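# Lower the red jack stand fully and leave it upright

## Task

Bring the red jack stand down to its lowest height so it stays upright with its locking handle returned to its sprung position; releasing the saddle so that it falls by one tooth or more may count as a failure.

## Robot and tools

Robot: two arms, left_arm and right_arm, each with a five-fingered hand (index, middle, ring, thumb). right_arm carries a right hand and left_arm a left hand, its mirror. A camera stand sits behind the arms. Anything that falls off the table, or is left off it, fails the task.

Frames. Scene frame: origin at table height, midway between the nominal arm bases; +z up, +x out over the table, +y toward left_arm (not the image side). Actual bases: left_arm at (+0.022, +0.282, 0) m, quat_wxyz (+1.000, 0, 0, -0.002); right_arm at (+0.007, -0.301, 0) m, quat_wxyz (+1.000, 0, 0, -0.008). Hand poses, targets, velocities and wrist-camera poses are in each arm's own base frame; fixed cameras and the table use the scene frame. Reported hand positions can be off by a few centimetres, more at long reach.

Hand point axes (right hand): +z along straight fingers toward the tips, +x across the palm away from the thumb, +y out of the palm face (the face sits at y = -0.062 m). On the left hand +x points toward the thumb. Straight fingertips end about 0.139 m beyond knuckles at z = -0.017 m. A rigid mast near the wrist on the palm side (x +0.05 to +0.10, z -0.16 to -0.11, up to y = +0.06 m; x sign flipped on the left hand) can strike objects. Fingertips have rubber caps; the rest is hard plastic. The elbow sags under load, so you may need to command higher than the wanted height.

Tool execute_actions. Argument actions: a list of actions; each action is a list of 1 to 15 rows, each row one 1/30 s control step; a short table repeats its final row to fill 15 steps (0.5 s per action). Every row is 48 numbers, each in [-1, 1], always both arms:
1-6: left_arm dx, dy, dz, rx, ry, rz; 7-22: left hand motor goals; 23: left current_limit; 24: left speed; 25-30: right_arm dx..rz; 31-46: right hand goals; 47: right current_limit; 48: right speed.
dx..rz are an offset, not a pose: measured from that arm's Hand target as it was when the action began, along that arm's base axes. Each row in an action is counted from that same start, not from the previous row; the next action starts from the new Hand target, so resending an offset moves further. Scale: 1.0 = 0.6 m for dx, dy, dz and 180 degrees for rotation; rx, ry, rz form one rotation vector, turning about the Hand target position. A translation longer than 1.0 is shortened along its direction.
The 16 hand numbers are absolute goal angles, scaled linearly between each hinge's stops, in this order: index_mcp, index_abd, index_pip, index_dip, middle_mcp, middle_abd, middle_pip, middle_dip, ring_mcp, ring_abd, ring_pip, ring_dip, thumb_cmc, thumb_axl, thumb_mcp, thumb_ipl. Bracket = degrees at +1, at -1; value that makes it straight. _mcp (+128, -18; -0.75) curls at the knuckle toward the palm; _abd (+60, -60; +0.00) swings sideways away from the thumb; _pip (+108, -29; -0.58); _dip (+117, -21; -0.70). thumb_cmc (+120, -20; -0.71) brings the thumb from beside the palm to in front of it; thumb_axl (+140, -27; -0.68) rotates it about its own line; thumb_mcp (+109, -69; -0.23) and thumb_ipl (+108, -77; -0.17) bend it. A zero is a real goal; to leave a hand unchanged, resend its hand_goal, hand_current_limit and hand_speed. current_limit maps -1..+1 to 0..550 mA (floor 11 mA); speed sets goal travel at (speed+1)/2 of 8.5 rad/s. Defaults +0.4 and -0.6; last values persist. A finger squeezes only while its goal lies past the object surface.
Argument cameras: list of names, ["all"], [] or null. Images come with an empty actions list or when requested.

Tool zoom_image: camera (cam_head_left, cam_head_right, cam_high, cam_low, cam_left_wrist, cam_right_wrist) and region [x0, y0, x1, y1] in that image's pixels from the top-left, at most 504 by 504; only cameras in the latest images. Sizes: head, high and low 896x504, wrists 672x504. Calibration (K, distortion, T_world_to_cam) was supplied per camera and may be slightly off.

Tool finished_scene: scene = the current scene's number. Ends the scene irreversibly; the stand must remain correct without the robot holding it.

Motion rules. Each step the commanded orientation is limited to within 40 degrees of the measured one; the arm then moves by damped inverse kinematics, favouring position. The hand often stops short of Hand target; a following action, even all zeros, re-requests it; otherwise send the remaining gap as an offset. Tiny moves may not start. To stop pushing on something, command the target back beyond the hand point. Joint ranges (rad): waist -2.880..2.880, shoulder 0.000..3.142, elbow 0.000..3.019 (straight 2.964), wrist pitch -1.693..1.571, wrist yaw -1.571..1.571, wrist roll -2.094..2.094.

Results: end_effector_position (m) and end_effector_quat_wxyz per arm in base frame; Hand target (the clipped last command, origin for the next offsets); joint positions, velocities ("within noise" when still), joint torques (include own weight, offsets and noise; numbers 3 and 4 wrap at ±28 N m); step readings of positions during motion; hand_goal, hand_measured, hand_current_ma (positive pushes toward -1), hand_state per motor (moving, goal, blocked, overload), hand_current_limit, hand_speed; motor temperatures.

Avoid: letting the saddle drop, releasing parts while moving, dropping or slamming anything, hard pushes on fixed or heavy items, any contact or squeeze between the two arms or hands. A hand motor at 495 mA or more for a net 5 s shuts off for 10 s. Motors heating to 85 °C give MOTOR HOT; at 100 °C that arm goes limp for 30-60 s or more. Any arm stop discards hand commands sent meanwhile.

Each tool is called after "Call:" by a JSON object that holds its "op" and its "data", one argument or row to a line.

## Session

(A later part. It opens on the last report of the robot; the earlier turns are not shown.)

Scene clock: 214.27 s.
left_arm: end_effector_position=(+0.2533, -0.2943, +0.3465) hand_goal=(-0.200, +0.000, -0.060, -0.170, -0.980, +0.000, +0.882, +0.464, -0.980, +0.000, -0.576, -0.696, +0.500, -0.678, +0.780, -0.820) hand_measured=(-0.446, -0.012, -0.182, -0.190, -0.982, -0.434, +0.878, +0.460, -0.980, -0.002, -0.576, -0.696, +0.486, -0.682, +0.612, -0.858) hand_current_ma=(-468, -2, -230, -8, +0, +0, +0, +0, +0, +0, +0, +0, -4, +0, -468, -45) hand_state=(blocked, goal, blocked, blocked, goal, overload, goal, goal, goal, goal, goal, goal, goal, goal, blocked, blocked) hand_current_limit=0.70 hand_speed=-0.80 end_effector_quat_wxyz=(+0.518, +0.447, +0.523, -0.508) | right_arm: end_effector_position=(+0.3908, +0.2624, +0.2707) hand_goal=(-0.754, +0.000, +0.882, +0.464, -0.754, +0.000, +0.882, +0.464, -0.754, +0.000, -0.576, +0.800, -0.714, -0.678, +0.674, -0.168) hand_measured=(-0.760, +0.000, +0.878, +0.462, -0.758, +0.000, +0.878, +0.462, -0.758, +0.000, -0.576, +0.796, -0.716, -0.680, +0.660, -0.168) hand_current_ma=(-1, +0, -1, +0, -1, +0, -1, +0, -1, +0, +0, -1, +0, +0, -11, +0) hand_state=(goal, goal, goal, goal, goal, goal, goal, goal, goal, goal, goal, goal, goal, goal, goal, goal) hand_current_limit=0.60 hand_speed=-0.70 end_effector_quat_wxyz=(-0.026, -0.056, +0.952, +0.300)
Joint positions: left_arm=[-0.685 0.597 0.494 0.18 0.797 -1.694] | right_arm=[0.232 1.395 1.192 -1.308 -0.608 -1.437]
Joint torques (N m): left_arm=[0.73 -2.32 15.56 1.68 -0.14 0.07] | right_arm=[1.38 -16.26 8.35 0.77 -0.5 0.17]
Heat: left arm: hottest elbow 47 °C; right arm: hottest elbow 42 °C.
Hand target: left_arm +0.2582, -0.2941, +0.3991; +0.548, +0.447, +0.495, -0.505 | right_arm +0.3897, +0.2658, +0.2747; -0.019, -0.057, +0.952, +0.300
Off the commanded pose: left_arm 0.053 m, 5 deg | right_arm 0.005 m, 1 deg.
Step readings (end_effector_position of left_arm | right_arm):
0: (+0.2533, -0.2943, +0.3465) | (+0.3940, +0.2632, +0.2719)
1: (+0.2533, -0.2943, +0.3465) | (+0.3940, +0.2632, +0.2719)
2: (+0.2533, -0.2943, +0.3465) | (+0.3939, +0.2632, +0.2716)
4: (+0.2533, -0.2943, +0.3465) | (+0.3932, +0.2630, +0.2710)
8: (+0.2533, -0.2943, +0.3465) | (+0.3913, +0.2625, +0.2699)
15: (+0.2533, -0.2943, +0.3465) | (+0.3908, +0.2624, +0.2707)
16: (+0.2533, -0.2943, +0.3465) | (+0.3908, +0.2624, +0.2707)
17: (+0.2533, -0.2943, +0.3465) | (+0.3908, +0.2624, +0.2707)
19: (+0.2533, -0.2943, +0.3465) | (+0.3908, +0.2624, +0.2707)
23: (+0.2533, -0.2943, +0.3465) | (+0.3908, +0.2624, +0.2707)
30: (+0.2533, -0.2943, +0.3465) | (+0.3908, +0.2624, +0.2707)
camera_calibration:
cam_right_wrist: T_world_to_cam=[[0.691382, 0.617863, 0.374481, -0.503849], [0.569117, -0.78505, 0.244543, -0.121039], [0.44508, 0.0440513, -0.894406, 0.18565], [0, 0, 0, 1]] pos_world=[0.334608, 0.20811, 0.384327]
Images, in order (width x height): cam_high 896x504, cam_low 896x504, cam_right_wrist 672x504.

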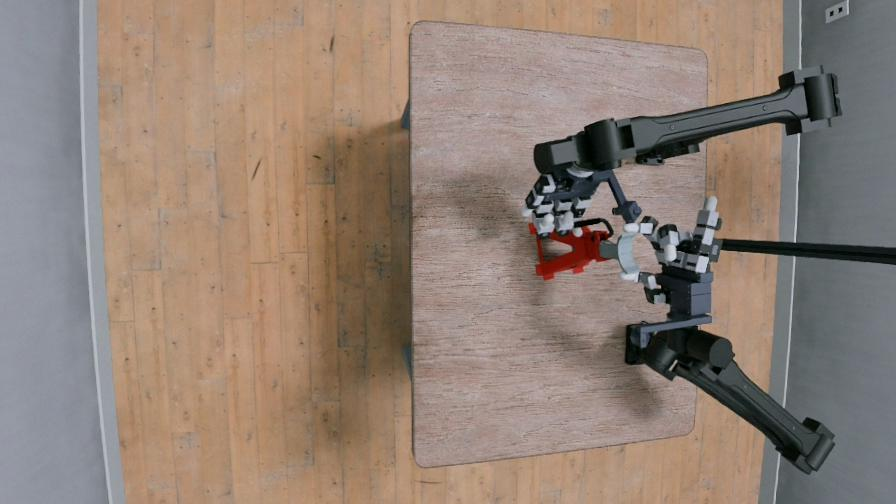

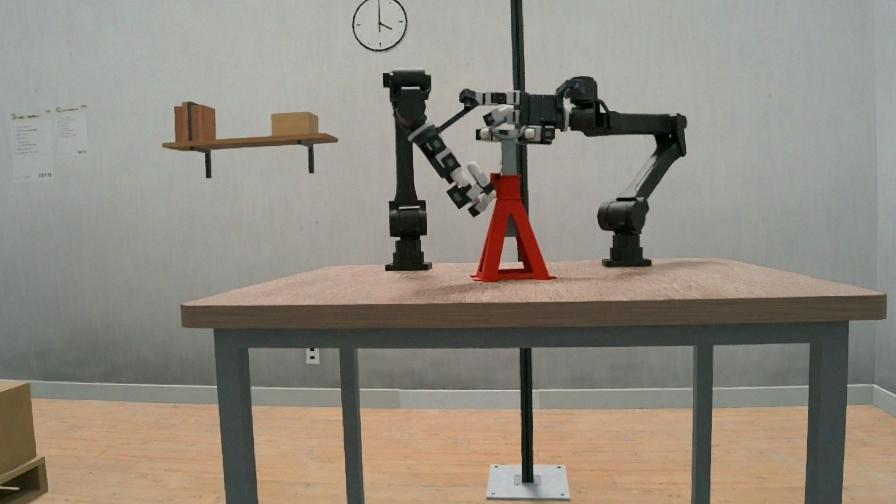

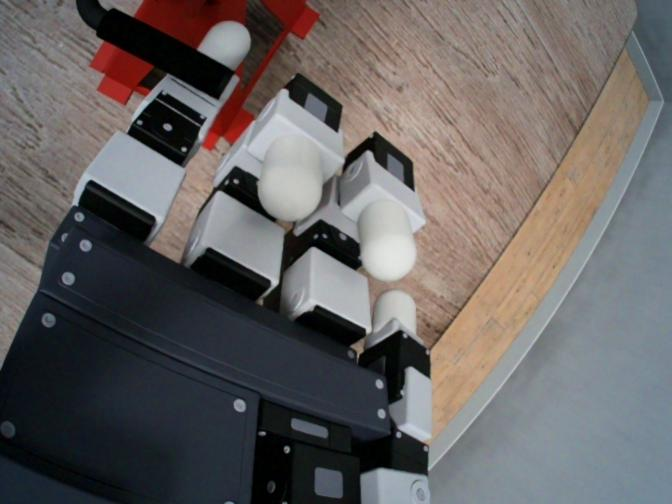

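Call:
{"op": "execute_actions", "data": {
  "actions": [
    [[0,0,0.0,0,0,0,-0.2,0,-0.06,-0.17,-0.98,0,0.882,0.464,-0.98,0,-0.576,-0.696,0.5,-0.678,0.78,-0.82,0.7,-0.8,0,-0.006,0.010,0,0,0,-0.754,0,0.882,0.464,-0.754,0,0.882,0.464,-0.754,0,-0.576,0.8,-0.714,-0.678,0.674,-0.168,0.6,-0.7]]
  ],
  "cameras": ["cam_low","cam_high","cam_right_wrist"]
}}

Call:
{"op": "zoom_image", "data": {
  "camera": "cam_low",
  "region": [460, 160, 510, 215]
}}

Call:
{"op": "zoom_image", "data": {
  "camera": "cam_high",
  "region": [550, 190, 630, 270]
}}

Call:
{"op": "zoom_image", "data": {
  "camera": "cam_right_wrist",
  "region": [0, 0, 300, 250]
}}

Scene clock: 216.93 s.
left_arm: end_effector_position=(+0.2533, -0.2943, +0.3465) hand_goal=(-0.200, +0.000, -0.060, -0.170, -0.980, +0.000, +0.882, +0.464, -0.980, +0.000, -0.576, -0.696, +0.500, -0.678, +0.780, -0.820) hand_measured=(-0.446, -0.012, -0.182, -0.190, -0.982, -0.434, +0.878, +0.460, -0.980, -0.002, -0.576, -0.696, +0.486, -0.682, +0.612, -0.858) hand_current_ma=(-468, -2, -230, -8, +0, +0, +0, +0, +0, +0, +0, +0, -4, +0, -468, -45) hand_state=(blocked, goal, blocked, blocked, goal, overload, goal, goal, goal, goal, goal, goal, goal, goal, blocked, blocked) hand_current_limit=0.70 hand_speed=-0.80 end_effector_quat_wxyz=(+0.518, +0.447, +0.523, -0.508) | right_arm: end_effector_position=(+0.3902, +0.2622, +0.2726) hand_goal=(-0.754, +0.000, +0.882, +0.464, -0.754, +0.000, +0.882, +0.464, -0.754, +0.000, -0.576, +0.800, -0.714, -0.678, +0.674, -0.168) hand_measured=(-0.760, +0.000, +0.878, +0.462, -0.758, +0.000, +0.878, +0.462, -0.758, +0.000, -0.576, +0.796, -0.716, -0.680, +0.660, -0.168) hand_current_ma=(-1, +0, -1, +0, -1, +0, -1, +0, -1, +0, +0, -1, +0, +0, -11, +0) hand_state=(goal, goal, goal, goal, goal, goal, goal, goal, goal, goal, goal, goal, goal, goal, goal, goal) hand_current_limit=0.60 hand_speed=-0.70 end_effector_quat_wxyz=(-0.024, -0.057, +0.952, +0.300)
Joint positions: left_arm=[-0.685 0.597 0.494 0.18 0.797 -1.694] | right_arm=[0.232 1.391 1.192 -1.308 -0.608 -1.437]
Joint torques (N m): left_arm=[0.73 -2.37 15.56 1.69 -0.13 0.07] | right_arm=[1.44 -16.21 9.25 -0.13 -0.5 0.12]
Heat: left arm: hottest elbow 47 °C; right arm: hottest elbow 42 °C.
Hand target: left_arm +0.2582, -0.2941, +0.3991; +0.548, +0.447, +0.495, -0.505 | right_arm +0.3897, +0.2622, +0.2807; -0.019, -0.057, +0.952, +0.300
Off the commanded pose: left_arm 0.053 m, 5 deg | right_arm 0.008 m, 1 deg.
Step readings (end_effector_position of left_arm | right_arm):
0: (+0.2533, -0.2943, +0.3465) | (+0.3908, +0.2624, +0.2707)
1: (+0.2533, -0.2943, +0.3465) | (+0.3908, +0.2624, +0.2707)
2: (+0.2533, -0.2943, +0.3465) | (+0.3908, +0.2624, +0.2707)
4: (+0.2533, -0.2943, +0.3465) | (+0.3908, +0.2624, +0.2708)
8: (+0.2533, -0.2943, +0.3465) | (+0.3905, +0.2623, +0.2718)
15: (+0.2533, -0.2943, +0.3465) | (+0.3902, +0.2622, +0.2726)
camera_calibration:
cam_right_wrist: T_world_to_cam=[[0.689729, 0.617451, 0.378191, -0.504298], [0.567993, -0.785324, 0.246272, -0.121275], [0.449063, 0.0449488, -0.892369, 0.185276], [0, 0, 0, 1]] pos_world=[0.333511, 0.207811, 0.385922]
Images, in order (width x height): cam_high 896x504, cam_low 896x504, cam_right_wrist 672x504.

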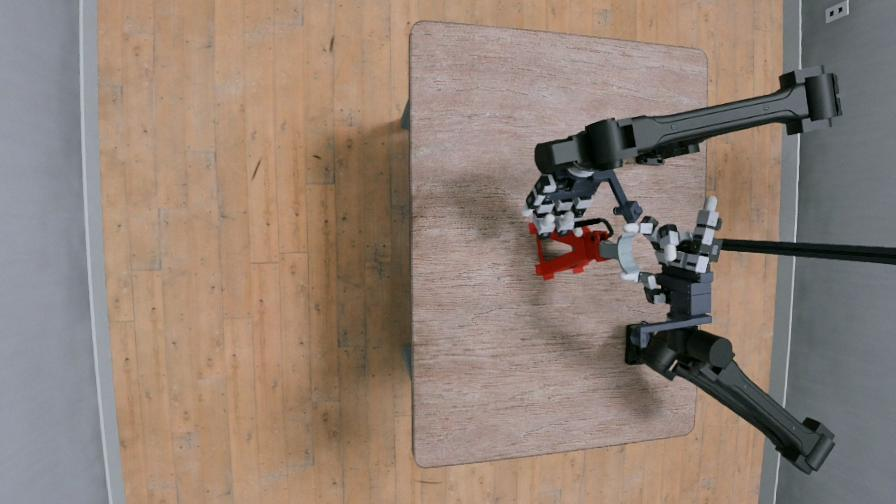

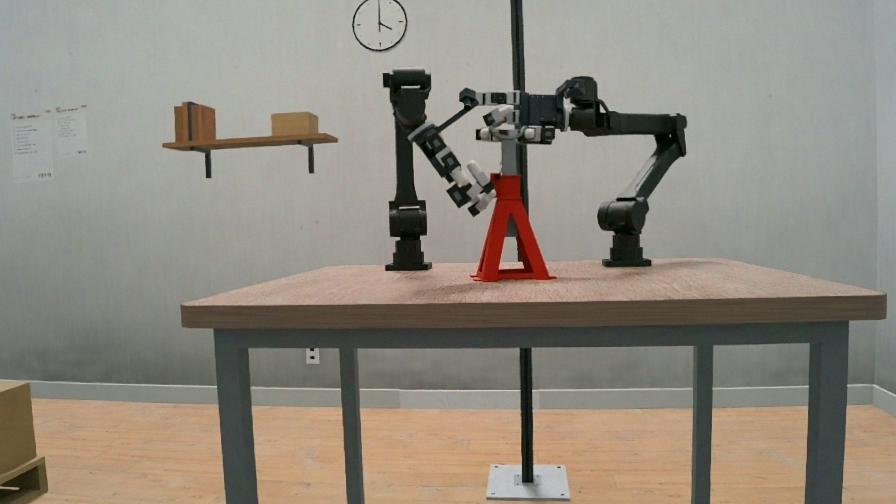

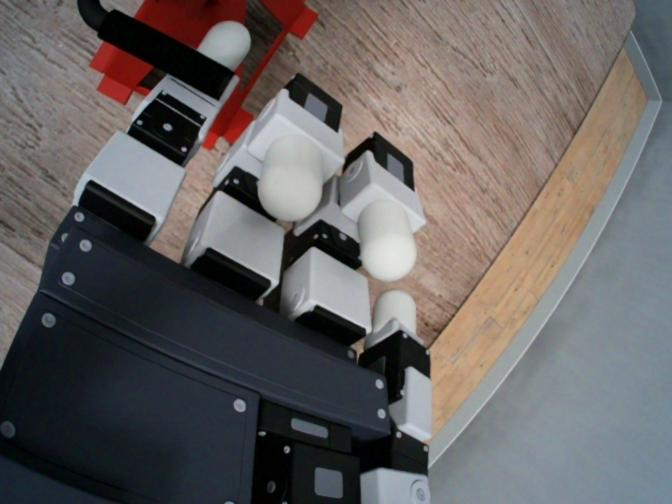

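Scaled by 9.164 from the camera's 896x504 image, which has a finer 1280x720 frame.

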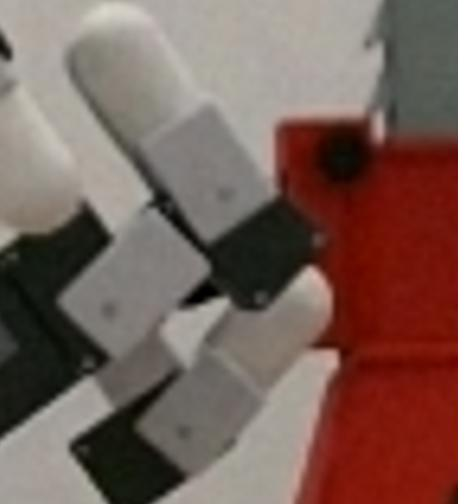

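Scaled by 6.300 from the camera's 896x504 image, which has a finer 1280x720 frame.

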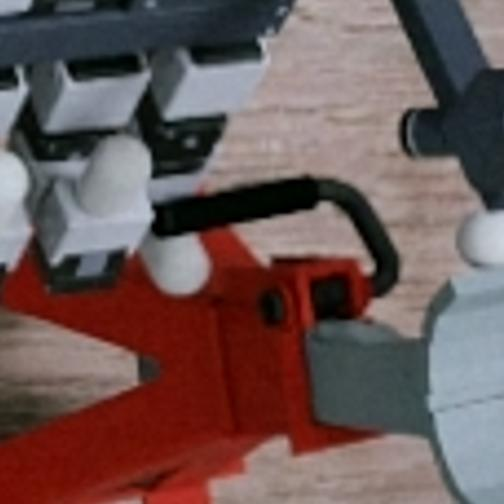

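Scaled by 1.680 from the camera's 672x504 image, which has a finer 960x720 frame.

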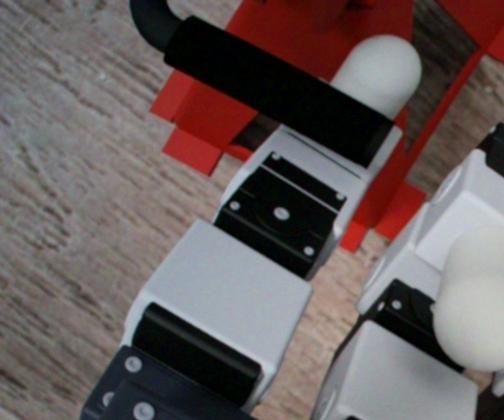

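Call:
{"op": "execute_actions", "data": {
  "actions": [
    [[0,0,0.0,0,0,0,-0.2,0,-0.06,-0.17,-0.98,0,0.882,0.464,-0.98,0,-0.576,-0.696,0.5,-0.678,0.78,-0.82,0.7,-0.8,0,-0.005,0.010,0,0,0,-0.754,0,0.882,0.464,-0.754,0,0.882,0.464,-0.754,0,-0.576,0.8,-0.714,-0.678,0.674,-0.168,0.6,-0.7]]
  ],
  "cameras": ["cam_low","cam_high"]
}}

Call:
{"op": "zoom_image", "data": {
  "camera": "cam_low",
  "region": [460, 160, 510, 215]
}}

Call:
{"op": "zoom_image", "data": {
  "camera": "cam_high",
  "region": [550, 190, 630, 270]
}}

Scene clock: 218.67 s.
left_arm: end_effector_position=(+0.2533, -0.2943, +0.3465) hand_goal=(-0.200, +0.000, -0.060, -0.170, -0.980, +0.000, +0.882, +0.464, -0.980, +0.000, -0.576, -0.696, +0.500, -0.678, +0.780, -0.820) hand_measured=(-0.446, -0.012, -0.182, -0.190, -0.982, -0.434, +0.878, +0.460, -0.980, -0.002, -0.576, -0.696, +0.486, -0.682, +0.612, -0.858) hand_current_ma=(-468, -2, -230, -8, +0, +0, +0, +0, +0, +0, +0, +0, -4, +0, -467, -45) hand_state=(blocked, goal, blocked, blocked, goal, overload, goal, goal, goal, goal, goal, goal, goal, goal, blocked, blocked) hand_current_limit=0.70 hand_speed=-0.80 end_effector_quat_wxyz=(+0.518, +0.447, +0.523, -0.508) | right_arm: end_effector_position=(+0.3862, +0.2613, +0.2733) hand_goal=(-0.754, +0.000, +0.882, +0.464, -0.754, +0.000, +0.882, +0.464, -0.754, +0.000, -0.576, +0.800, -0.714, -0.678, +0.674, -0.168) hand_measured=(-0.760, +0.000, +0.878, +0.462, -0.758, +0.000, +0.878, +0.462, -0.758, +0.000, -0.576, +0.796, -0.716, -0.680, +0.660, -0.168) hand_current_ma=(-1, +0, -1, +0, -1, +0, -1, +0, -1, +0, +0, -1, +0, +0, -11, +0) hand_state=(goal, goal, goal, goal, goal, goal, goal, goal, goal, goal, goal, goal, goal, goal, goal, goal) hand_current_limit=0.60 hand_speed=-0.70 end_effector_quat_wxyz=(-0.032, -0.054, +0.952, +0.299)
Joint positions: left_arm=[-0.685 0.597 0.494 0.18 0.797 -1.694] | right_arm=[0.232 1.387 1.192 -1.329 -0.608 -1.437]
Joint torques (N m): left_arm=[0.73 -2.32 15.57 1.69 -0.14 0.07] | right_arm=[0.21 -15.38 10.36 -0.18 -0.58 0.01]
Heat: left arm: hottest elbow 47 °C; right arm: hottest elbow 42 °C.
Hand target: left_arm +0.2582, -0.2941, +0.3991; +0.548, +0.447, +0.495, -0.505 | right_arm +0.3898, +0.2592, +0.2867; -0.019, -0.057, +0.952, +0.300
Off the commanded pose: left_arm 0.053 m, 5 deg | right_arm 0.014 m, 2 deg.
Step readings (end_effector_position of left_arm | right_arm):
0: (+0.2533, -0.2943, +0.3465) | (+0.3902, +0.2622, +0.2726)
1: (+0.2533, -0.2943, +0.3465) | (+0.3901, +0.2622, +0.2726)
2: (+0.2533, -0.2943, +0.3465) | (+0.3898, +0.2621, +0.2725)
4: (+0.2533, -0.2943, +0.3465) | (+0.3887, +0.2619, +0.2723)
8: (+0.2533, -0.2943, +0.3465) | (+0.3870, +0.2615, +0.2728)
15: (+0.2533, -0.2943, +0.3465) | (+0.3862, +0.2613, +0.2733)
Images, in order (width x height): cam_high 896x504, cam_low 896x504.

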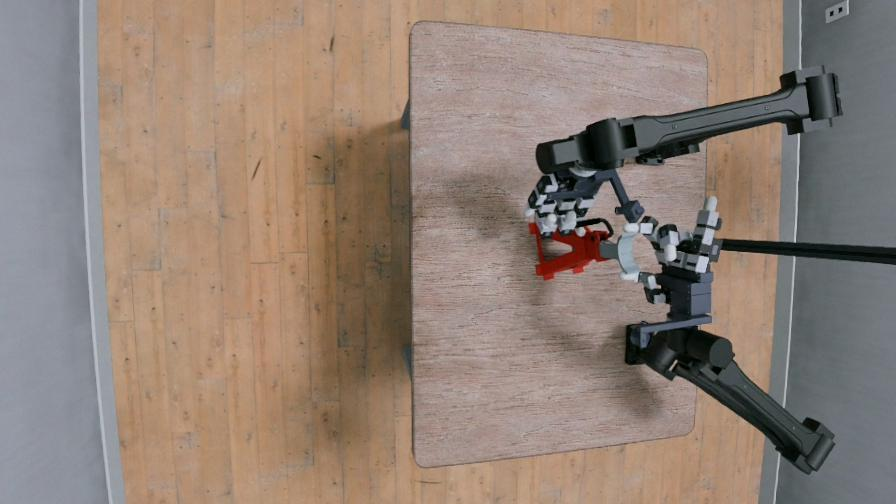

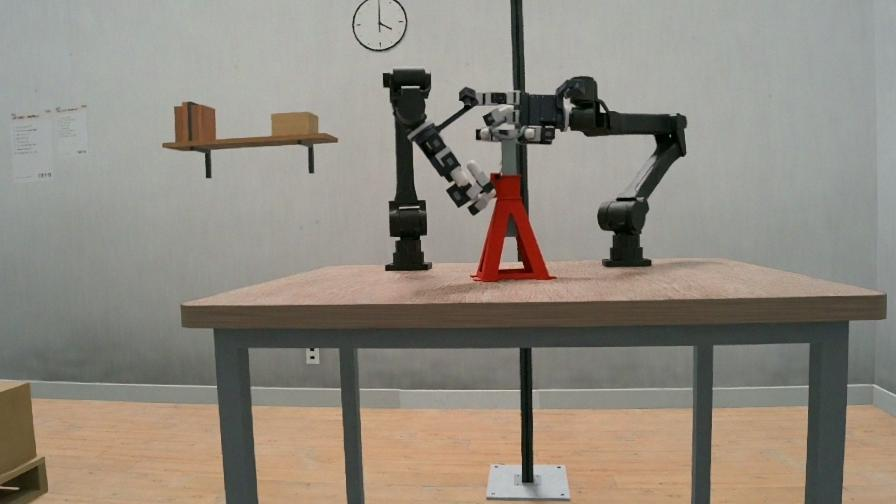

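Scaled by 9.164 from the camera's 896x504 image, which has a finer 1280x720 frame.

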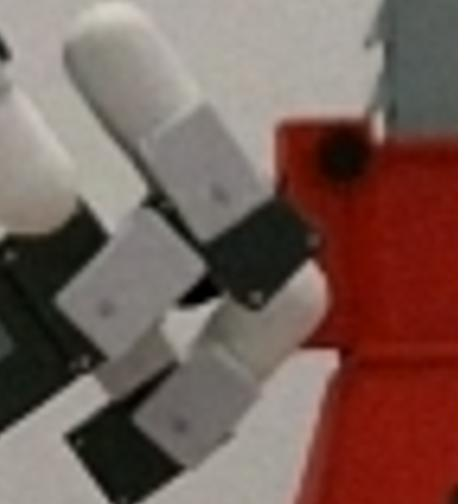

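Scaled by 6.300 from the camera's 896x504 image, which has a finer 1280x720 frame.

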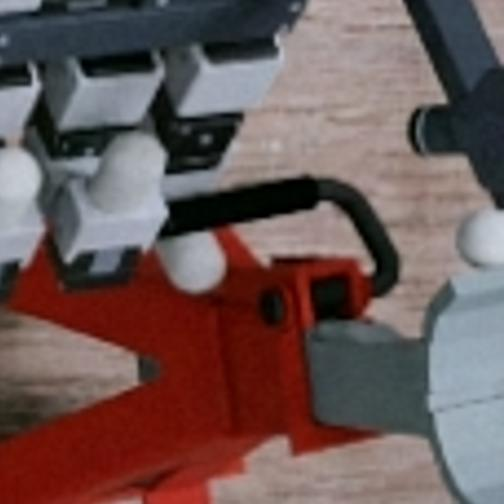

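Call:
{"op": "execute_actions", "data": {
  "actions": [
    [[0,0,0.0,0,0,0,-0.2,0,-0.06,-0.17,-0.98,0,0.882,0.464,-0.98,0,-0.576,-0.696,0.5,-0.678,0.78,-0.82,0.7,-0.8,0.006,-0.003,0.008,0,0,0,-0.754,0,0.882,0.464,-0.754,0,0.882,0.464,-0.754,0,-0.576,0.8,-0.714,-0.678,0.674,-0.168,0.6,-0.7]]
  ],
  "cameras": ["cam_low","cam_high"]
}}

Call:
{"op": "zoom_image", "data": {
  "camera": "cam_low",
  "region": [460, 160, 510, 215]
}}

Call:
{"op": "zoom_image", "data": {
  "camera": "cam_high",
  "region": [550, 190, 630, 270]
}}

Scene clock: 220.33 s.
left_arm: end_effector_position=(+0.2533, -0.2943, +0.3465) hand_goal=(-0.200, +0.000, -0.060, -0.170, -0.980, +0.000, +0.882, +0.464, -0.980, +0.000, -0.576, -0.696, +0.500, -0.678, +0.780, -0.820) hand_measured=(-0.446, -0.012, -0.182, -0.190, -0.982, -0.434, +0.878, +0.460, -0.980, -0.002, -0.576, -0.696, +0.486, -0.682, +0.612, -0.858) hand_current_ma=(-468, -2, -230, -8, +0, +0, +0, +0, +0, +0, +0, +0, -4, +0, -467, -45) hand_state=(blocked, goal, blocked, blocked, goal, overload, goal, goal, goal, goal, goal, goal, goal, goal, blocked, blocked) hand_current_limit=0.70 hand_speed=-0.80 end_effector_quat_wxyz=(+0.518, +0.447, +0.523, -0.508) | right_arm: end_effector_position=(+0.3842, +0.2601, +0.2727) hand_goal=(-0.754, +0.000, +0.882, +0.464, -0.754, +0.000, +0.882, +0.464, -0.754, +0.000, -0.576, +0.800, -0.714, -0.678, +0.674, -0.168) hand_measured=(-0.760, +0.000, +0.878, +0.462, -0.758, +0.000, +0.878, +0.462, -0.758, +0.000, -0.576, +0.796, -0.716, -0.680, +0.660, -0.168) hand_current_ma=(-1, +0, -1, +0, -1, +0, -1, +0, -1, +0, +0, -1, +0, +0, -11, +0) hand_state=(goal, goal, goal, goal, goal, goal, goal, goal, goal, goal, goal, goal, goal, goal, goal, goal) hand_current_limit=0.60 hand_speed=-0.70 end_effector_quat_wxyz=(-0.039, -0.051, +0.953, +0.297)
Joint positions: left_arm=[-0.685 0.597 0.494 0.18 0.797 -1.694] | right_arm=[0.231 1.387 1.192 -1.344 -0.608 -1.437]
Joint torques (N m): left_arm=[0.73 -2.37 15.57 1.69 -0.13 0.07] | right_arm=[0.09 -15.44 11.69 -0.23 -0.57 -0.11]
Heat: left arm: hottest elbow 47 °C; right arm: hottest elbow 42 °C.
Hand target: left_arm +0.2582, -0.2941, +0.3991; +0.548, +0.447, +0.495, -0.505 | right_arm +0.3934, +0.2574, +0.2914; -0.019, -0.057, +0.952, +0.300
Off the commanded pose: left_arm 0.053 m, 5 deg | right_arm 0.021 m, 2 deg.
Step readings (end_effector_position of left_arm | right_arm):
0: (+0.2533, -0.2943, +0.3465) | (+0.3862, +0.2613, +0.2733)
1: (+0.2533, -0.2943, +0.3465) | (+0.3862, +0.2613, +0.2732)
2: (+0.2533, -0.2943, +0.3465) | (+0.3859, +0.2612, +0.2732)
4: (+0.2533, -0.2943, +0.3465) | (+0.3852, +0.2609, +0.2730)
8: (+0.2533, -0.2943, +0.3465) | (+0.3842, +0.2603, +0.2727)
15: (+0.2533, -0.2943, +0.3465) | (+0.3842, +0.2601, +0.2727)
Images, in order (width x height): cam_high 896x504, cam_low 896x504.

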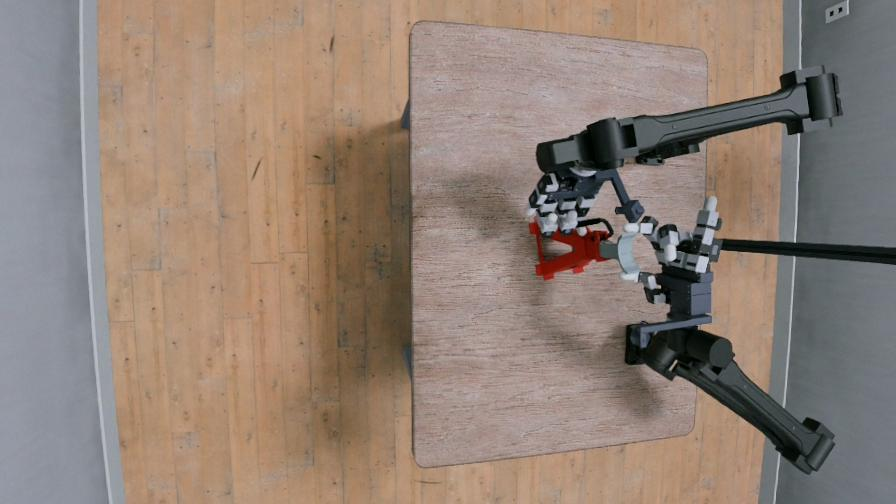

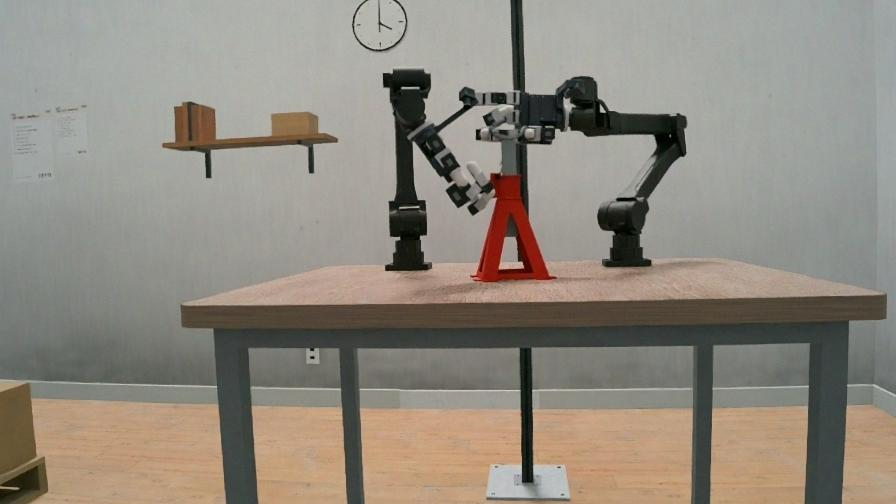

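Scaled by 9.164 from the camera's 896x504 image, which has a finer 1280x720 frame.

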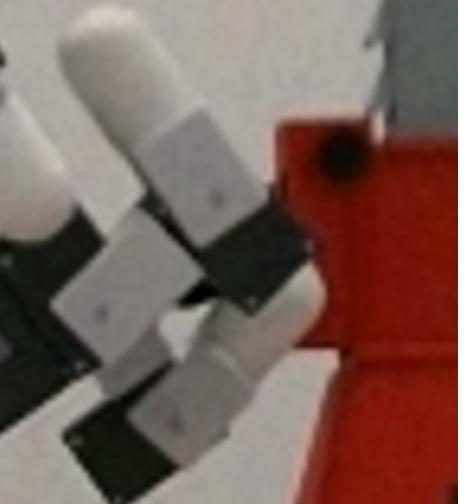

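Scaled by 6.300 from the camera's 896x504 image, which has a finer 1280x720 frame.

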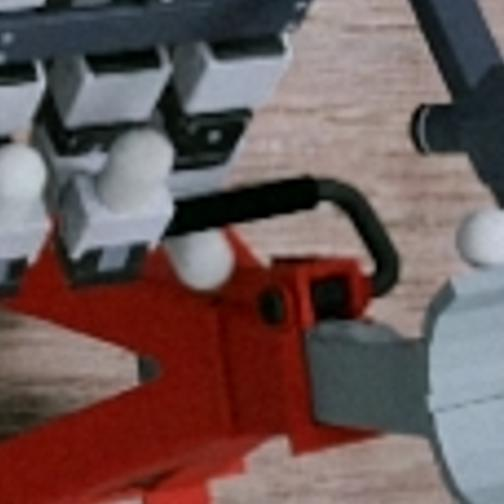

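Call:
{"op": "execute_actions", "data": {
  "actions": [
    [[0,0,0.0,0,0,0,-0.2,0,-0.06,-0.17,-0.98,0,0.882,0.464,-0.98,0,-0.576,-0.696,0.5,-0.678,0.78,-0.82,0.7,-0.8,0.004,0,0.005,0,0,0,-0.754,0,0.882,0.464,-0.754,0,0.882,0.464,-0.754,0,-0.576,0.8,-0.714,-0.678,0.674,-0.168,0.6,-0.7]]
  ],
  "cameras": []
}}

Scene clock: 223.13 s.
left_arm: end_effector_position=(+0.2533, -0.2943, +0.3465) hand_goal=(-0.200, +0.000, -0.060, -0.170, -0.980, +0.000, +0.882, +0.464, -0.980, +0.000, -0.576, -0.696, +0.500, -0.678, +0.780, -0.820) hand_measured=(-0.446, -0.012, -0.182, -0.190, -0.982, -0.434, +0.878, +0.460, -0.980, -0.002, -0.576, -0.696, +0.486, -0.682, +0.612, -0.858) hand_current_ma=(-468, -2, -230, -8, +0, +0, +0, +0, +0, +0, +0, +0, -4, +0, -468, -45) hand_state=(blocked, goal, blocked, blocked, goal, overload, goal, goal, goal, goal, goal, goal, goal, goal, blocked, blocked) hand_current_limit=0.70 hand_speed=-0.80 end_effector_quat_wxyz=(+0.518, +0.447, +0.523, -0.508) | right_arm: end_effector_position=(+0.3842, +0.2600, +0.2739) hand_goal=(-0.754, +0.000, +0.882, +0.464, -0.754, +0.000, +0.882, +0.464, -0.754, +0.000, -0.576, +0.800, -0.714, -0.678, +0.674, -0.168) hand_measured=(-0.760, +0.000, +0.878, +0.462, -0.758, +0.000, +0.878, +0.462, -0.762, -0.002, -0.584, +0.792, -0.716, -0.680, +0.660, -0.168) hand_current_ma=(-1, +0, -1, +0, -1, +0, -1, +0, -3, +0, -3, -3, +0, +0, -11, +0) hand_state=(goal, goal, goal, goal, goal, goal, goal, goal, goal, goal, goal, goal, goal, goal, goal, goal) hand_current_limit=0.60 hand_speed=-0.70 end_effector_quat_wxyz=(-0.040, -0.051, +0.953, +0.297)
Joint positions: left_arm=[-0.685 0.597 0.494 0.18 0.797 -1.694] | right_arm=[0.23 1.387 1.196 -1.349 -0.608 -1.437]
Joint torques (N m): left_arm=[0.73 -2.37 15.56 1.69 -0.13 0.07] | right_arm=[0.26 -15.09 12.57 -0.39 -0.54 -0.12]
Motor temperatures (°C): left_arm=[24 26 48 22 26 20] | right_arm=[23 26 43 21 26 22]
Heat: left arm: hottest elbow 48 °C; right arm: hottest elbow 43 °C.
Hand target: left_arm +0.2582, -0.2941, +0.3991; +0.548, +0.447, +0.495, -0.505 | right_arm +0.3959, +0.2573, +0.2945; -0.019, -0.057, +0.952, +0.300
Off the commanded pose: left_arm 0.053 m, 5 deg | right_arm 0.024 m, 3 deg.
Step readings (end_effector_position of left_arm | right_arm):
0: (+0.2533, -0.2943, +0.3465) | (+0.3842, +0.2601, +0.2727)
1: (+0.2533, -0.2943, +0.3465) | (+0.3842, +0.2601, +0.2727)
2: (+0.2533, -0.2943, +0.3465) | (+0.3841, +0.2601, +0.2726)
4: (+0.2533, -0.2943, +0.3465) | (+0.3841, +0.2599, +0.2730)
8: (+0.2533, -0.2943, +0.3465) | (+0.3842, +0.2600, +0.2737)
15: (+0.2533, -0.2943, +0.3465) | (+0.3842, +0.2600, +0.2739)
No camera images: "cameras" was empty.

Call:
{"op": "execute_actions", "data": {
  "actions": [
    [[0,0,0.0,0,0,0,-0.2,0,-0.06,-0.17,-0.98,0,0.882,0.464,-0.98,0,-0.576,-0.696,0.5,-0.678,0.78,-0.82,0.7,-0.8,0,-0.003,0.007,0,0,0,-0.754,0,0.882,0.464,-0.754,0,0.882,0.464,-0.754,0,-0.576,0.8,-0.714,-0.678,0.674,-0.168,0.6,-0.7]]
  ],
  "cameras": ["cam_low","cam_high"]
}}

Call:
{"op": "zoom_image", "data": {
  "camera": "cam_high",
  "region": [550, 190, 630, 270]
}}

Scene clock: 225.27 s.
left_arm: end_effector_position=(+0.2533, -0.2943, +0.3465) hand_goal=(-0.200, +0.000, -0.060, -0.170, -0.980, +0.000, +0.882, +0.464, -0.980, +0.000, -0.576, -0.696, +0.500, -0.678, +0.780, -0.820) hand_measured=(-0.446, -0.012, -0.182, -0.190, -0.982, -0.434, +0.878, +0.460, -0.980, -0.002, -0.576, -0.696, +0.486, -0.682, +0.612, -0.858) hand_current_ma=(-468, -2, -230, -8, +0, +0, +0, +0, +0, +0, +0, +0, -4, +0, -468, -45) hand_state=(blocked, goal, blocked, blocked, goal, overload, goal, goal, goal, goal, goal, goal, goal, goal, blocked, blocked) hand_current_limit=0.70 hand_speed=-0.80 end_effector_quat_wxyz=(+0.518, +0.447, +0.523, -0.508) | right_arm: end_effector_position=(+0.3832, +0.2598, +0.2751) hand_goal=(-0.754, +0.000, +0.882, +0.464, -0.754, +0.000, +0.882, +0.464, -0.754, +0.000, -0.576, +0.800, -0.714, -0.678, +0.674, -0.168) hand_measured=(-0.760, +0.000, +0.878, +0.462, -0.758, +0.000, +0.878, +0.462, -0.768, -0.004, -0.592, +0.782, -0.716, -0.680, +0.660, -0.168) hand_current_ma=(-1, +0, -1, +0, -1, +0, -1, +0, -7, -1, -8, -11, +0, +0, -11, +0) hand_state=(goal, goal, goal, goal, goal, goal, goal, goal, goal, goal, goal, goal, goal, goal, goal, goal) hand_current_limit=0.60 hand_speed=-0.70 end_effector_quat_wxyz=(-0.042, -0.051, +0.953, +0.297)
Joint positions: left_arm=[-0.685 0.597 0.494 0.18 0.797 -1.694] | right_arm=[0.23 1.387 1.2 -1.359 -0.608 -1.44]
Joint torques (N m): left_arm=[0.73 -2.32 15.56 1.69 -0.13 0.07] | right_arm=[-0.73 -15.27 13.03 -0.61 -0.54 -0.17]
Heat: left arm: hottest elbow 48 °C; right arm: hottest elbow 43 °C.
Hand target: left_arm +0.2582, -0.2941, +0.3991; +0.548, +0.447, +0.495, -0.505 | right_arm +0.3958, +0.2555, +0.2987; -0.019, -0.057, +0.952, +0.300
Off the commanded pose: left_arm 0.053 m, 5 deg | right_arm 0.027 m, 3 deg.
Step readings (end_effector_position of left_arm | right_arm):
0: (+0.2533, -0.2943, +0.3465) | (+0.3842, +0.2600, +0.2739)
1: (+0.2533, -0.2943, +0.3465) | (+0.3842, +0.2600, +0.2739)
2: (+0.2533, -0.2943, +0.3465) | (+0.3840, +0.2599, +0.2740)
4: (+0.2533, -0.2943, +0.3465) | (+0.3835, +0.2598, +0.2743)
8: (+0.2533, -0.2943, +0.3465) | (+0.3834, +0.2598, +0.2750)
15: (+0.2533, -0.2943, +0.3465) | (+0.3833, +0.2598, +0.2751)
Images, in order (width x height): cam_high 896x504, cam_low 896x504.

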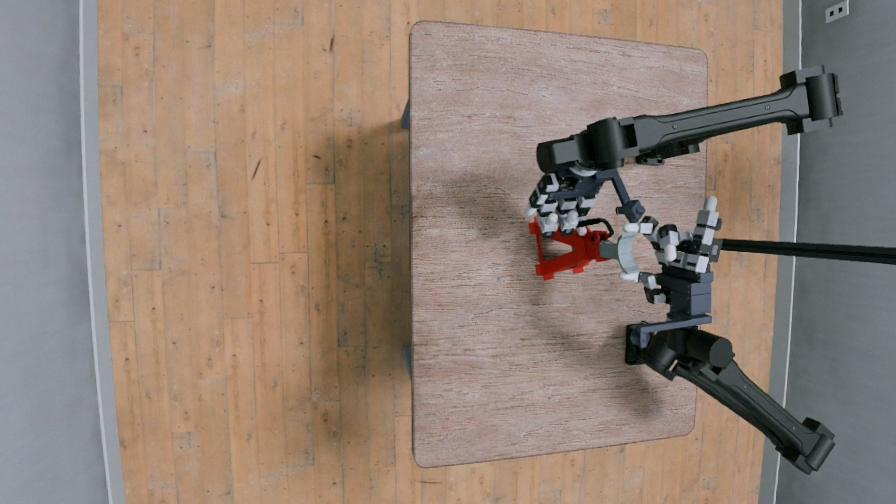

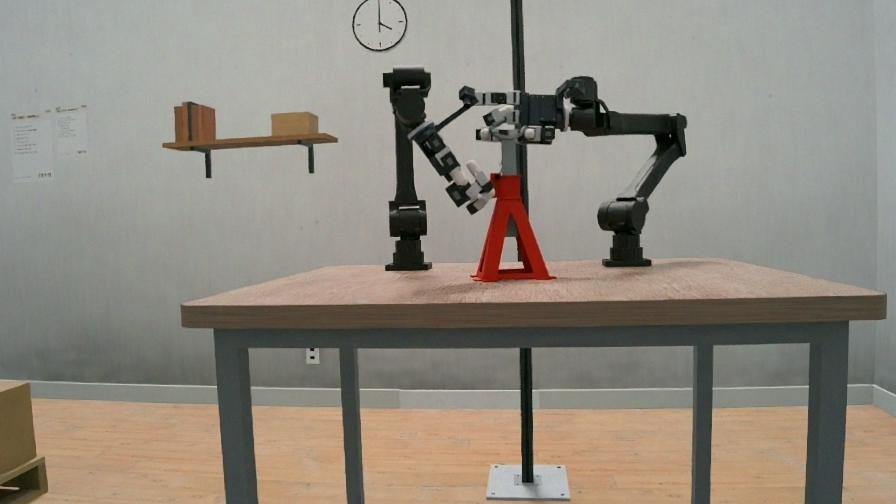

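Scaled by 6.300 from the camera's 896x504 image, which has a finer 1280x720 frame.

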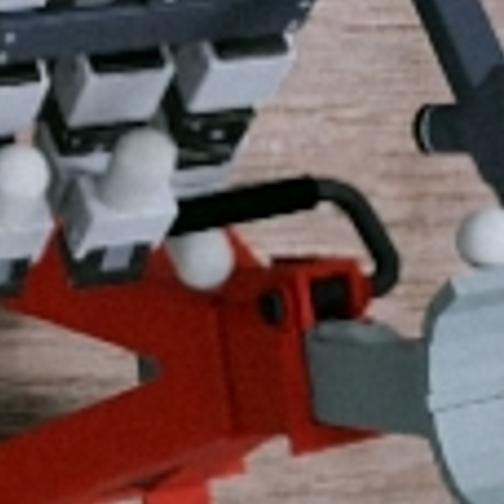

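Call:
{"op": "execute_actions", "data": {
  "actions": [
    [[0,0,0.0,0,0,0,-0.2,0,-0.06,-0.17,-0.98,0,0.882,0.464,-0.98,0,-0.576,-0.696,0.5,-0.678,0.78,-0.82,0.7,-0.8,0.003,-0.007,0.007,0,0,0,-0.754,0,0.882,0.464,-0.754,0,0.882,0.464,-0.754,0,-0.576,0.8,-0.714,-0.678,0.674,-0.168,0.6,-0.7]],
    [[0,0,0.0,0,0,0,-0.2,0,-0.06,-0.17,-0.98,0,0.882,0.464,-0.98,0,-0.576,-0.696,0.5,-0.678,0.78,-0.82,0.7,-0.8,0.002,-0.004,0.005,0,0,0,-0.754,0,0.882,0.464,-0.754,0,0.882,0.464,-0.754,0,-0.576,0.8,-0.714,-0.678,0.674,-0.168,0.6,-0.7]]
  ],
  "cameras": ["cam_low","cam_high","cam_right_wrist"]
}}

Call:
{"op": "zoom_image", "data": {
  "camera": "cam_high",
  "region": [550, 190, 630, 270]
}}

Call:
{"op": "zoom_image", "data": {
  "camera": "cam_right_wrist",
  "region": [0, 0, 300, 250]
}}

Call:
{"op": "zoom_image", "data": {
  "camera": "cam_low",
  "region": [450, 90, 570, 210]
}}

Scene clock: 229.93 s.
left_arm: end_effector_position=(+0.2555, -0.2949, +0.3121) hand_goal=(-0.200, +0.000, -0.060, -0.170, -0.980, +0.000, +0.882, +0.464, -0.980, +0.000, -0.576, -0.696, +0.500, -0.678, +0.780, -0.820) hand_measured=(-0.444, -0.064, -0.182, -0.206, -0.982, -0.434, +0.878, +0.460, -0.980, -0.002, -0.576, -0.696, +0.436, -0.716, +0.616, -0.858) hand_current_ma=(-468, -54, -229, -24, +0, +0, +0, +0, +0, +0, +0, +0, -71, -37, -468, -46) hand_state=(blocked, blocked, blocked, blocked, goal, overload, goal, goal, goal, goal, goal, goal, blocked, blocked, blocked, blocked) hand_current_limit=0.70 hand_speed=-0.80 end_effector_quat_wxyz=(+0.471, +0.422, +0.573, -0.522) | right_arm: end_effector_position=(+0.3881, +0.2514, +0.2842) hand_goal=(-0.754, +0.000, +0.882, +0.464, -0.754, +0.000, +0.882, +0.464, -0.754, +0.000, -0.576, +0.800, -0.714, -0.678, +0.674, -0.168) hand_measured=(-0.760, +0.000, +0.878, +0.462, -0.758, +0.000, +0.878, +0.462, -0.764, +0.000, -0.588, +0.786, -0.716, -0.680, +0.660, -0.168) hand_current_ma=(-1, +0, -1, +0, -1, +0, -1, +0, -4, +0, -6, -7, +0, +0, -11, +0) hand_state=(goal, goal, goal, goal, goal, goal, goal, goal, goal, goal, goal, goal, goal, goal, goal, goal) hand_current_limit=0.60 hand_speed=-0.70 end_effector_quat_wxyz=(-0.043, -0.049, +0.953, +0.297)
Joint positions: left_arm=[-0.682 0.623 0.487 0.117 0.789 -1.76] | right_arm=[0.207 1.393 1.23 -1.399 -0.608 -1.464]
Joint torques (N m): left_arm=[-0.32 -5.71 15.57 3.63 -0.1 0.66] | right_arm=[-0.44 -15.68 12.34 -0.31 -0.61 -0.15]
Heat: left arm: hottest elbow 48 °C; right arm: hottest elbow 43 °C.
Hand target: left_arm +0.2582, -0.2940, +0.3992; +0.549, +0.447, +0.494, -0.505 | right_arm +0.3988, +0.2489, +0.3059; -0.019, -0.057, +0.952, +0.300
Off the commanded pose: left_arm 0.087 m, 13 deg | right_arm 0.024 m, 3 deg.
Step readings (end_effector_position of left_arm | right_arm):
0: (+0.2533, -0.2943, +0.3465) | (+0.3832, +0.2598, +0.2751)
1: (+0.2533, -0.2943, +0.3465) | (+0.3832, +0.2598, +0.2751)
2: (+0.2533, -0.2943, +0.3465) | (+0.3832, +0.2597, +0.2754)
4: (+0.2533, -0.2943, +0.3465) | (+0.3834, +0.2594, +0.2759)
8: (+0.2533, -0.2943, +0.3465) | (+0.3837, +0.2592, +0.2761)
15: (+0.2532, -0.2943, +0.3466) | (+0.3837, +0.2589, +0.2763)
16: (+0.2532, -0.2943, +0.3466) | (+0.3838, +0.2590, +0.2765)
17: (+0.2532, -0.2943, +0.3466) | (+0.3838, +0.2588, +0.2765)
19: (+0.2533, -0.2943, +0.3469) | (+0.3839, +0.2584, +0.2770)
23: (+0.2531, -0.2943, +0.3444) | (+0.3853, +0.2552, +0.2799)
30: (+0.2555, -0.2952, +0.3126) | (+0.3882, +0.2514, +0.2841)
camera_calibration:
cam_right_wrist: T_world_to_cam=[[0.705831, 0.618958, 0.344521, -0.497682], [0.575205, -0.784646, 0.231236, -0.130132], [0.413452, 0.0349569, -0.909855, 0.218291], [0, 0, 0, 1]] pos_world=[0.335879, 0.198306, 0.400167]
Images, in order (width x height): cam_high 896x504, cam_low 896x504, cam_right_wrist 672x504.

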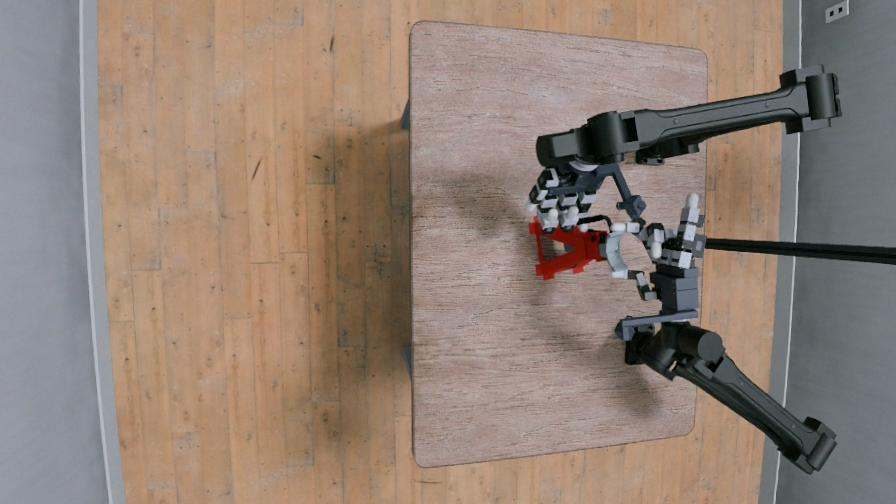

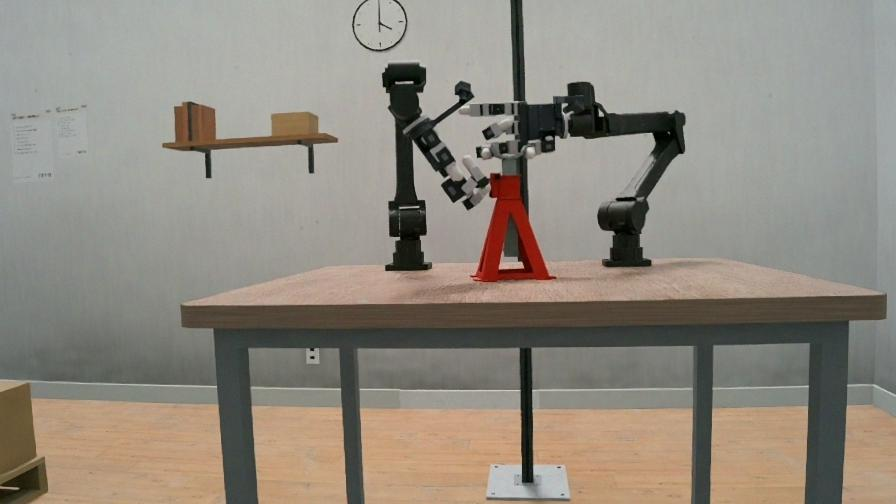

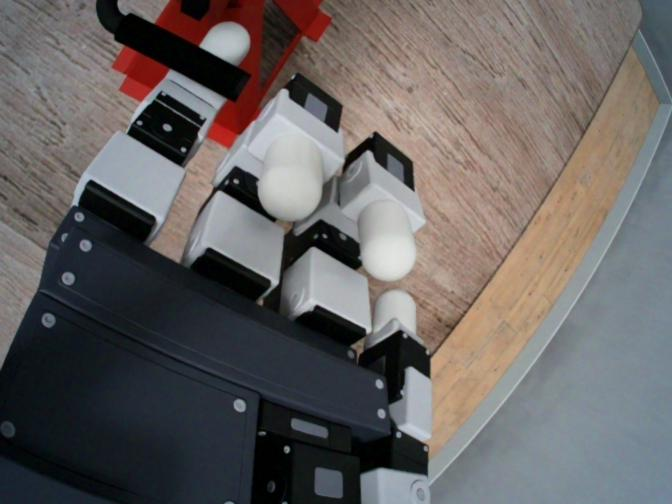

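Scaled by 6.300 from the camera's 896x504 image, which has a finer 1280x720 frame.

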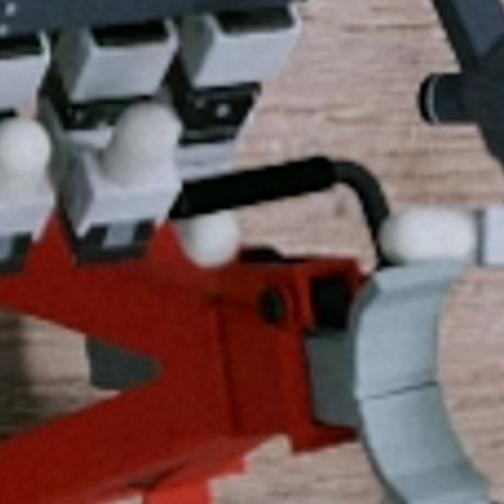

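Scaled by 1.680 from the camera's 672x504 image, which has a finer 960x720 frame.

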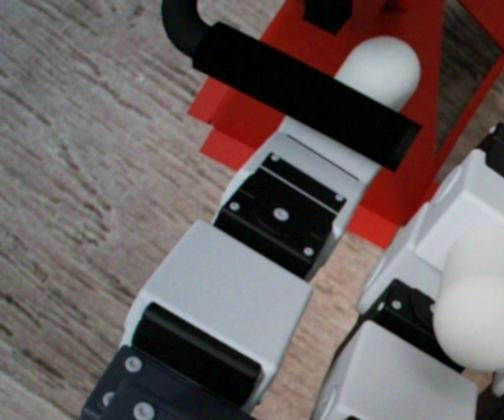

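Scaled by 4.200 from the camera's 896x504 image, which has a finer 1280x720 frame.

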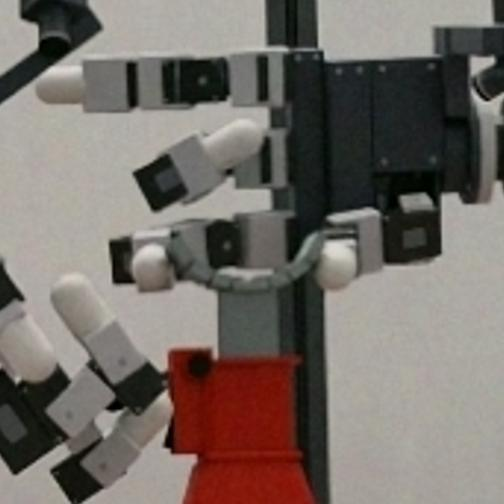

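Call:
{"op": "execute_actions", "data": {
  "actions": [
    [[0,0,-0.01,0,0,0,-0.2,0,-0.06,-0.17,-0.98,0,0.882,0.464,-0.98,0,-0.576,-0.696,0.5,-0.678,0.78,-0.82,0.7,-0.8,0,0,0,0,0,0,-0.754,0,0.882,0.464,-0.754,0,0.882,0.464,-0.754,0,-0.576,0.8,-0.714,-0.678,0.674,-0.168,0.6,-0.7]]
  ],
  "cameras": ["cam_low","cam_left_wrist"]
}}

Call:
{"op": "zoom_image", "data": {
  "camera": "cam_low",
  "region": [450, 90, 570, 210]
}}

Scene clock: 234.30 s.
left_arm: end_effector_position=(+0.2556, -0.2948, +0.3121) hand_goal=(-0.200, +0.000, -0.060, -0.170, -0.980, +0.000, +0.882, +0.464, -0.980, +0.000, -0.576, -0.696, +0.500, -0.678, +0.780, -0.820) hand_measured=(-0.444, -0.064, -0.182, -0.206, -0.982, -0.434, +0.878, +0.460, -0.980, -0.002, -0.576, -0.696, +0.436, -0.716, +0.616, -0.858) hand_current_ma=(-468, -54, -229, -24, +0, +0, +0, +0, +0, +0, +0, +0, -71, -37, -467, -46) hand_state=(blocked, blocked, blocked, blocked, goal, overload, goal, goal, goal, goal, goal, goal, blocked, blocked, blocked, blocked) hand_current_limit=0.70 hand_speed=-0.80 end_effector_quat_wxyz=(+0.471, +0.422, +0.573, -0.522) | right_arm: end_effector_position=(+0.3881, +0.2514, +0.2842) hand_goal=(-0.754, +0.000, +0.882, +0.464, -0.754, +0.000, +0.882, +0.464, -0.754, +0.000, -0.576, +0.800, -0.714, -0.678, +0.674, -0.168) hand_measured=(-0.760, +0.000, +0.878, +0.462, -0.758, +0.000, +0.878, +0.462, -0.764, +0.000, -0.588, +0.786, -0.716, -0.680, +0.660, -0.168) hand_current_ma=(-1, +0, -1, +0, -1, +0, -1, +0, -4, +0, -6, -7, +0, +0, -11, +0) hand_state=(goal, goal, goal, goal, goal, goal, goal, goal, goal, goal, goal, goal, goal, goal, goal, goal) hand_current_limit=0.60 hand_speed=-0.70 end_effector_quat_wxyz=(-0.043, -0.049, +0.953, +0.297)
Joint positions: left_arm=[-0.682 0.623 0.487 0.117 0.789 -1.76] | right_arm=[0.207 1.393 1.23 -1.399 -0.608 -1.464]
Joint torques (N m): left_arm=[-0.03 -6.18 14.52 4.12 -0.12 0.67] | right_arm=[-0.03 -15.33 12.48 -0.28 -0.61 -0.12]
Heat: left arm: hottest elbow 48 °C; right arm: hottest elbow 44 °C.
Hand target: left_arm +0.2582, -0.2940, +0.3932; +0.549, +0.447, +0.494, -0.505 | right_arm +0.3988, +0.2489, +0.3058; -0.019, -0.057, +0.952, +0.300
Off the commanded pose: left_arm 0.081 m, 13 deg | right_arm 0.024 m, 3 deg.
Step readings (end_effector_position of left_arm | right_arm):
0: (+0.2555, -0.2949, +0.3121) | (+0.3881, +0.2514, +0.2842)
1: (+0.2555, -0.2949, +0.3121) | (+0.3881, +0.2514, +0.2842)
2: (+0.2555, -0.2949, +0.3121) | (+0.3881, +0.2514, +0.2842)
4: (+0.2555, -0.2949, +0.3121) | (+0.3881, +0.2514, +0.2842)
8: (+0.2556, -0.2948, +0.3121) | (+0.3881, +0.2514, +0.2842)
15: (+0.2556, -0.2948, +0.3121) | (+0.3881, +0.2514, +0.2842)
camera_calibration:
cam_left_wrist: T_world_to_cam=[[-0.474399, 0.0163809, 0.880157, -0.189674], [-0.66067, 0.654134, -0.368271, 0.437662], [-0.581773, -0.756201, -0.299498, 0.144714], [0, 0, 0, 1]] pos_world=[0.28336, -0.17375, 0.371463]
Images, in order (width x height): cam_low 896x504, cam_left_wrist 672x504.

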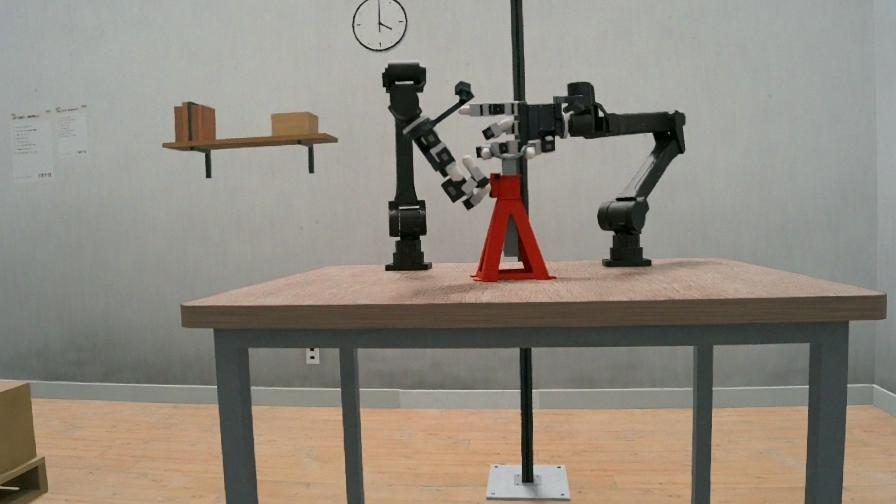

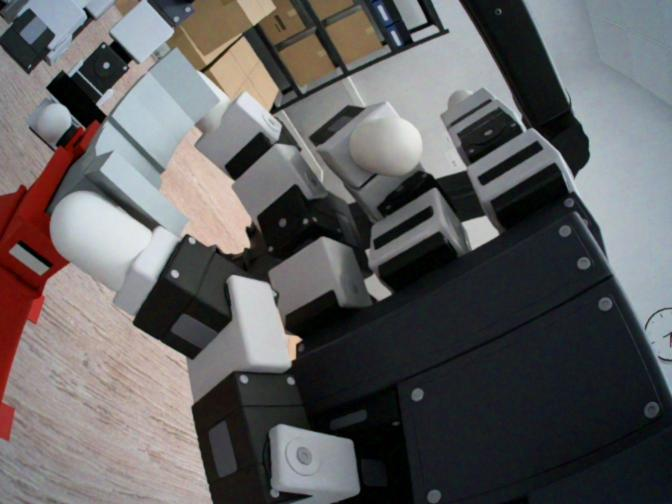

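Scaled by 4.200 from the camera's 896x504 image, which has a finer 1280x720 frame.

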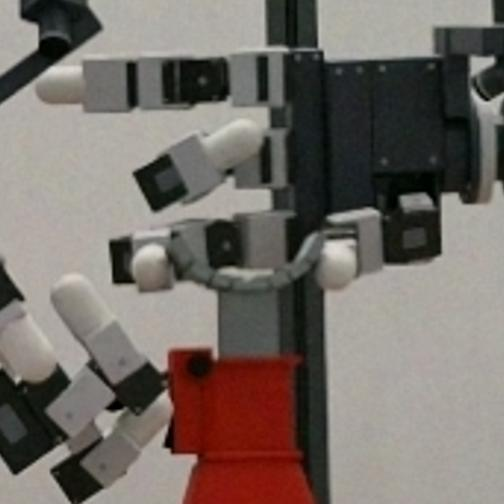

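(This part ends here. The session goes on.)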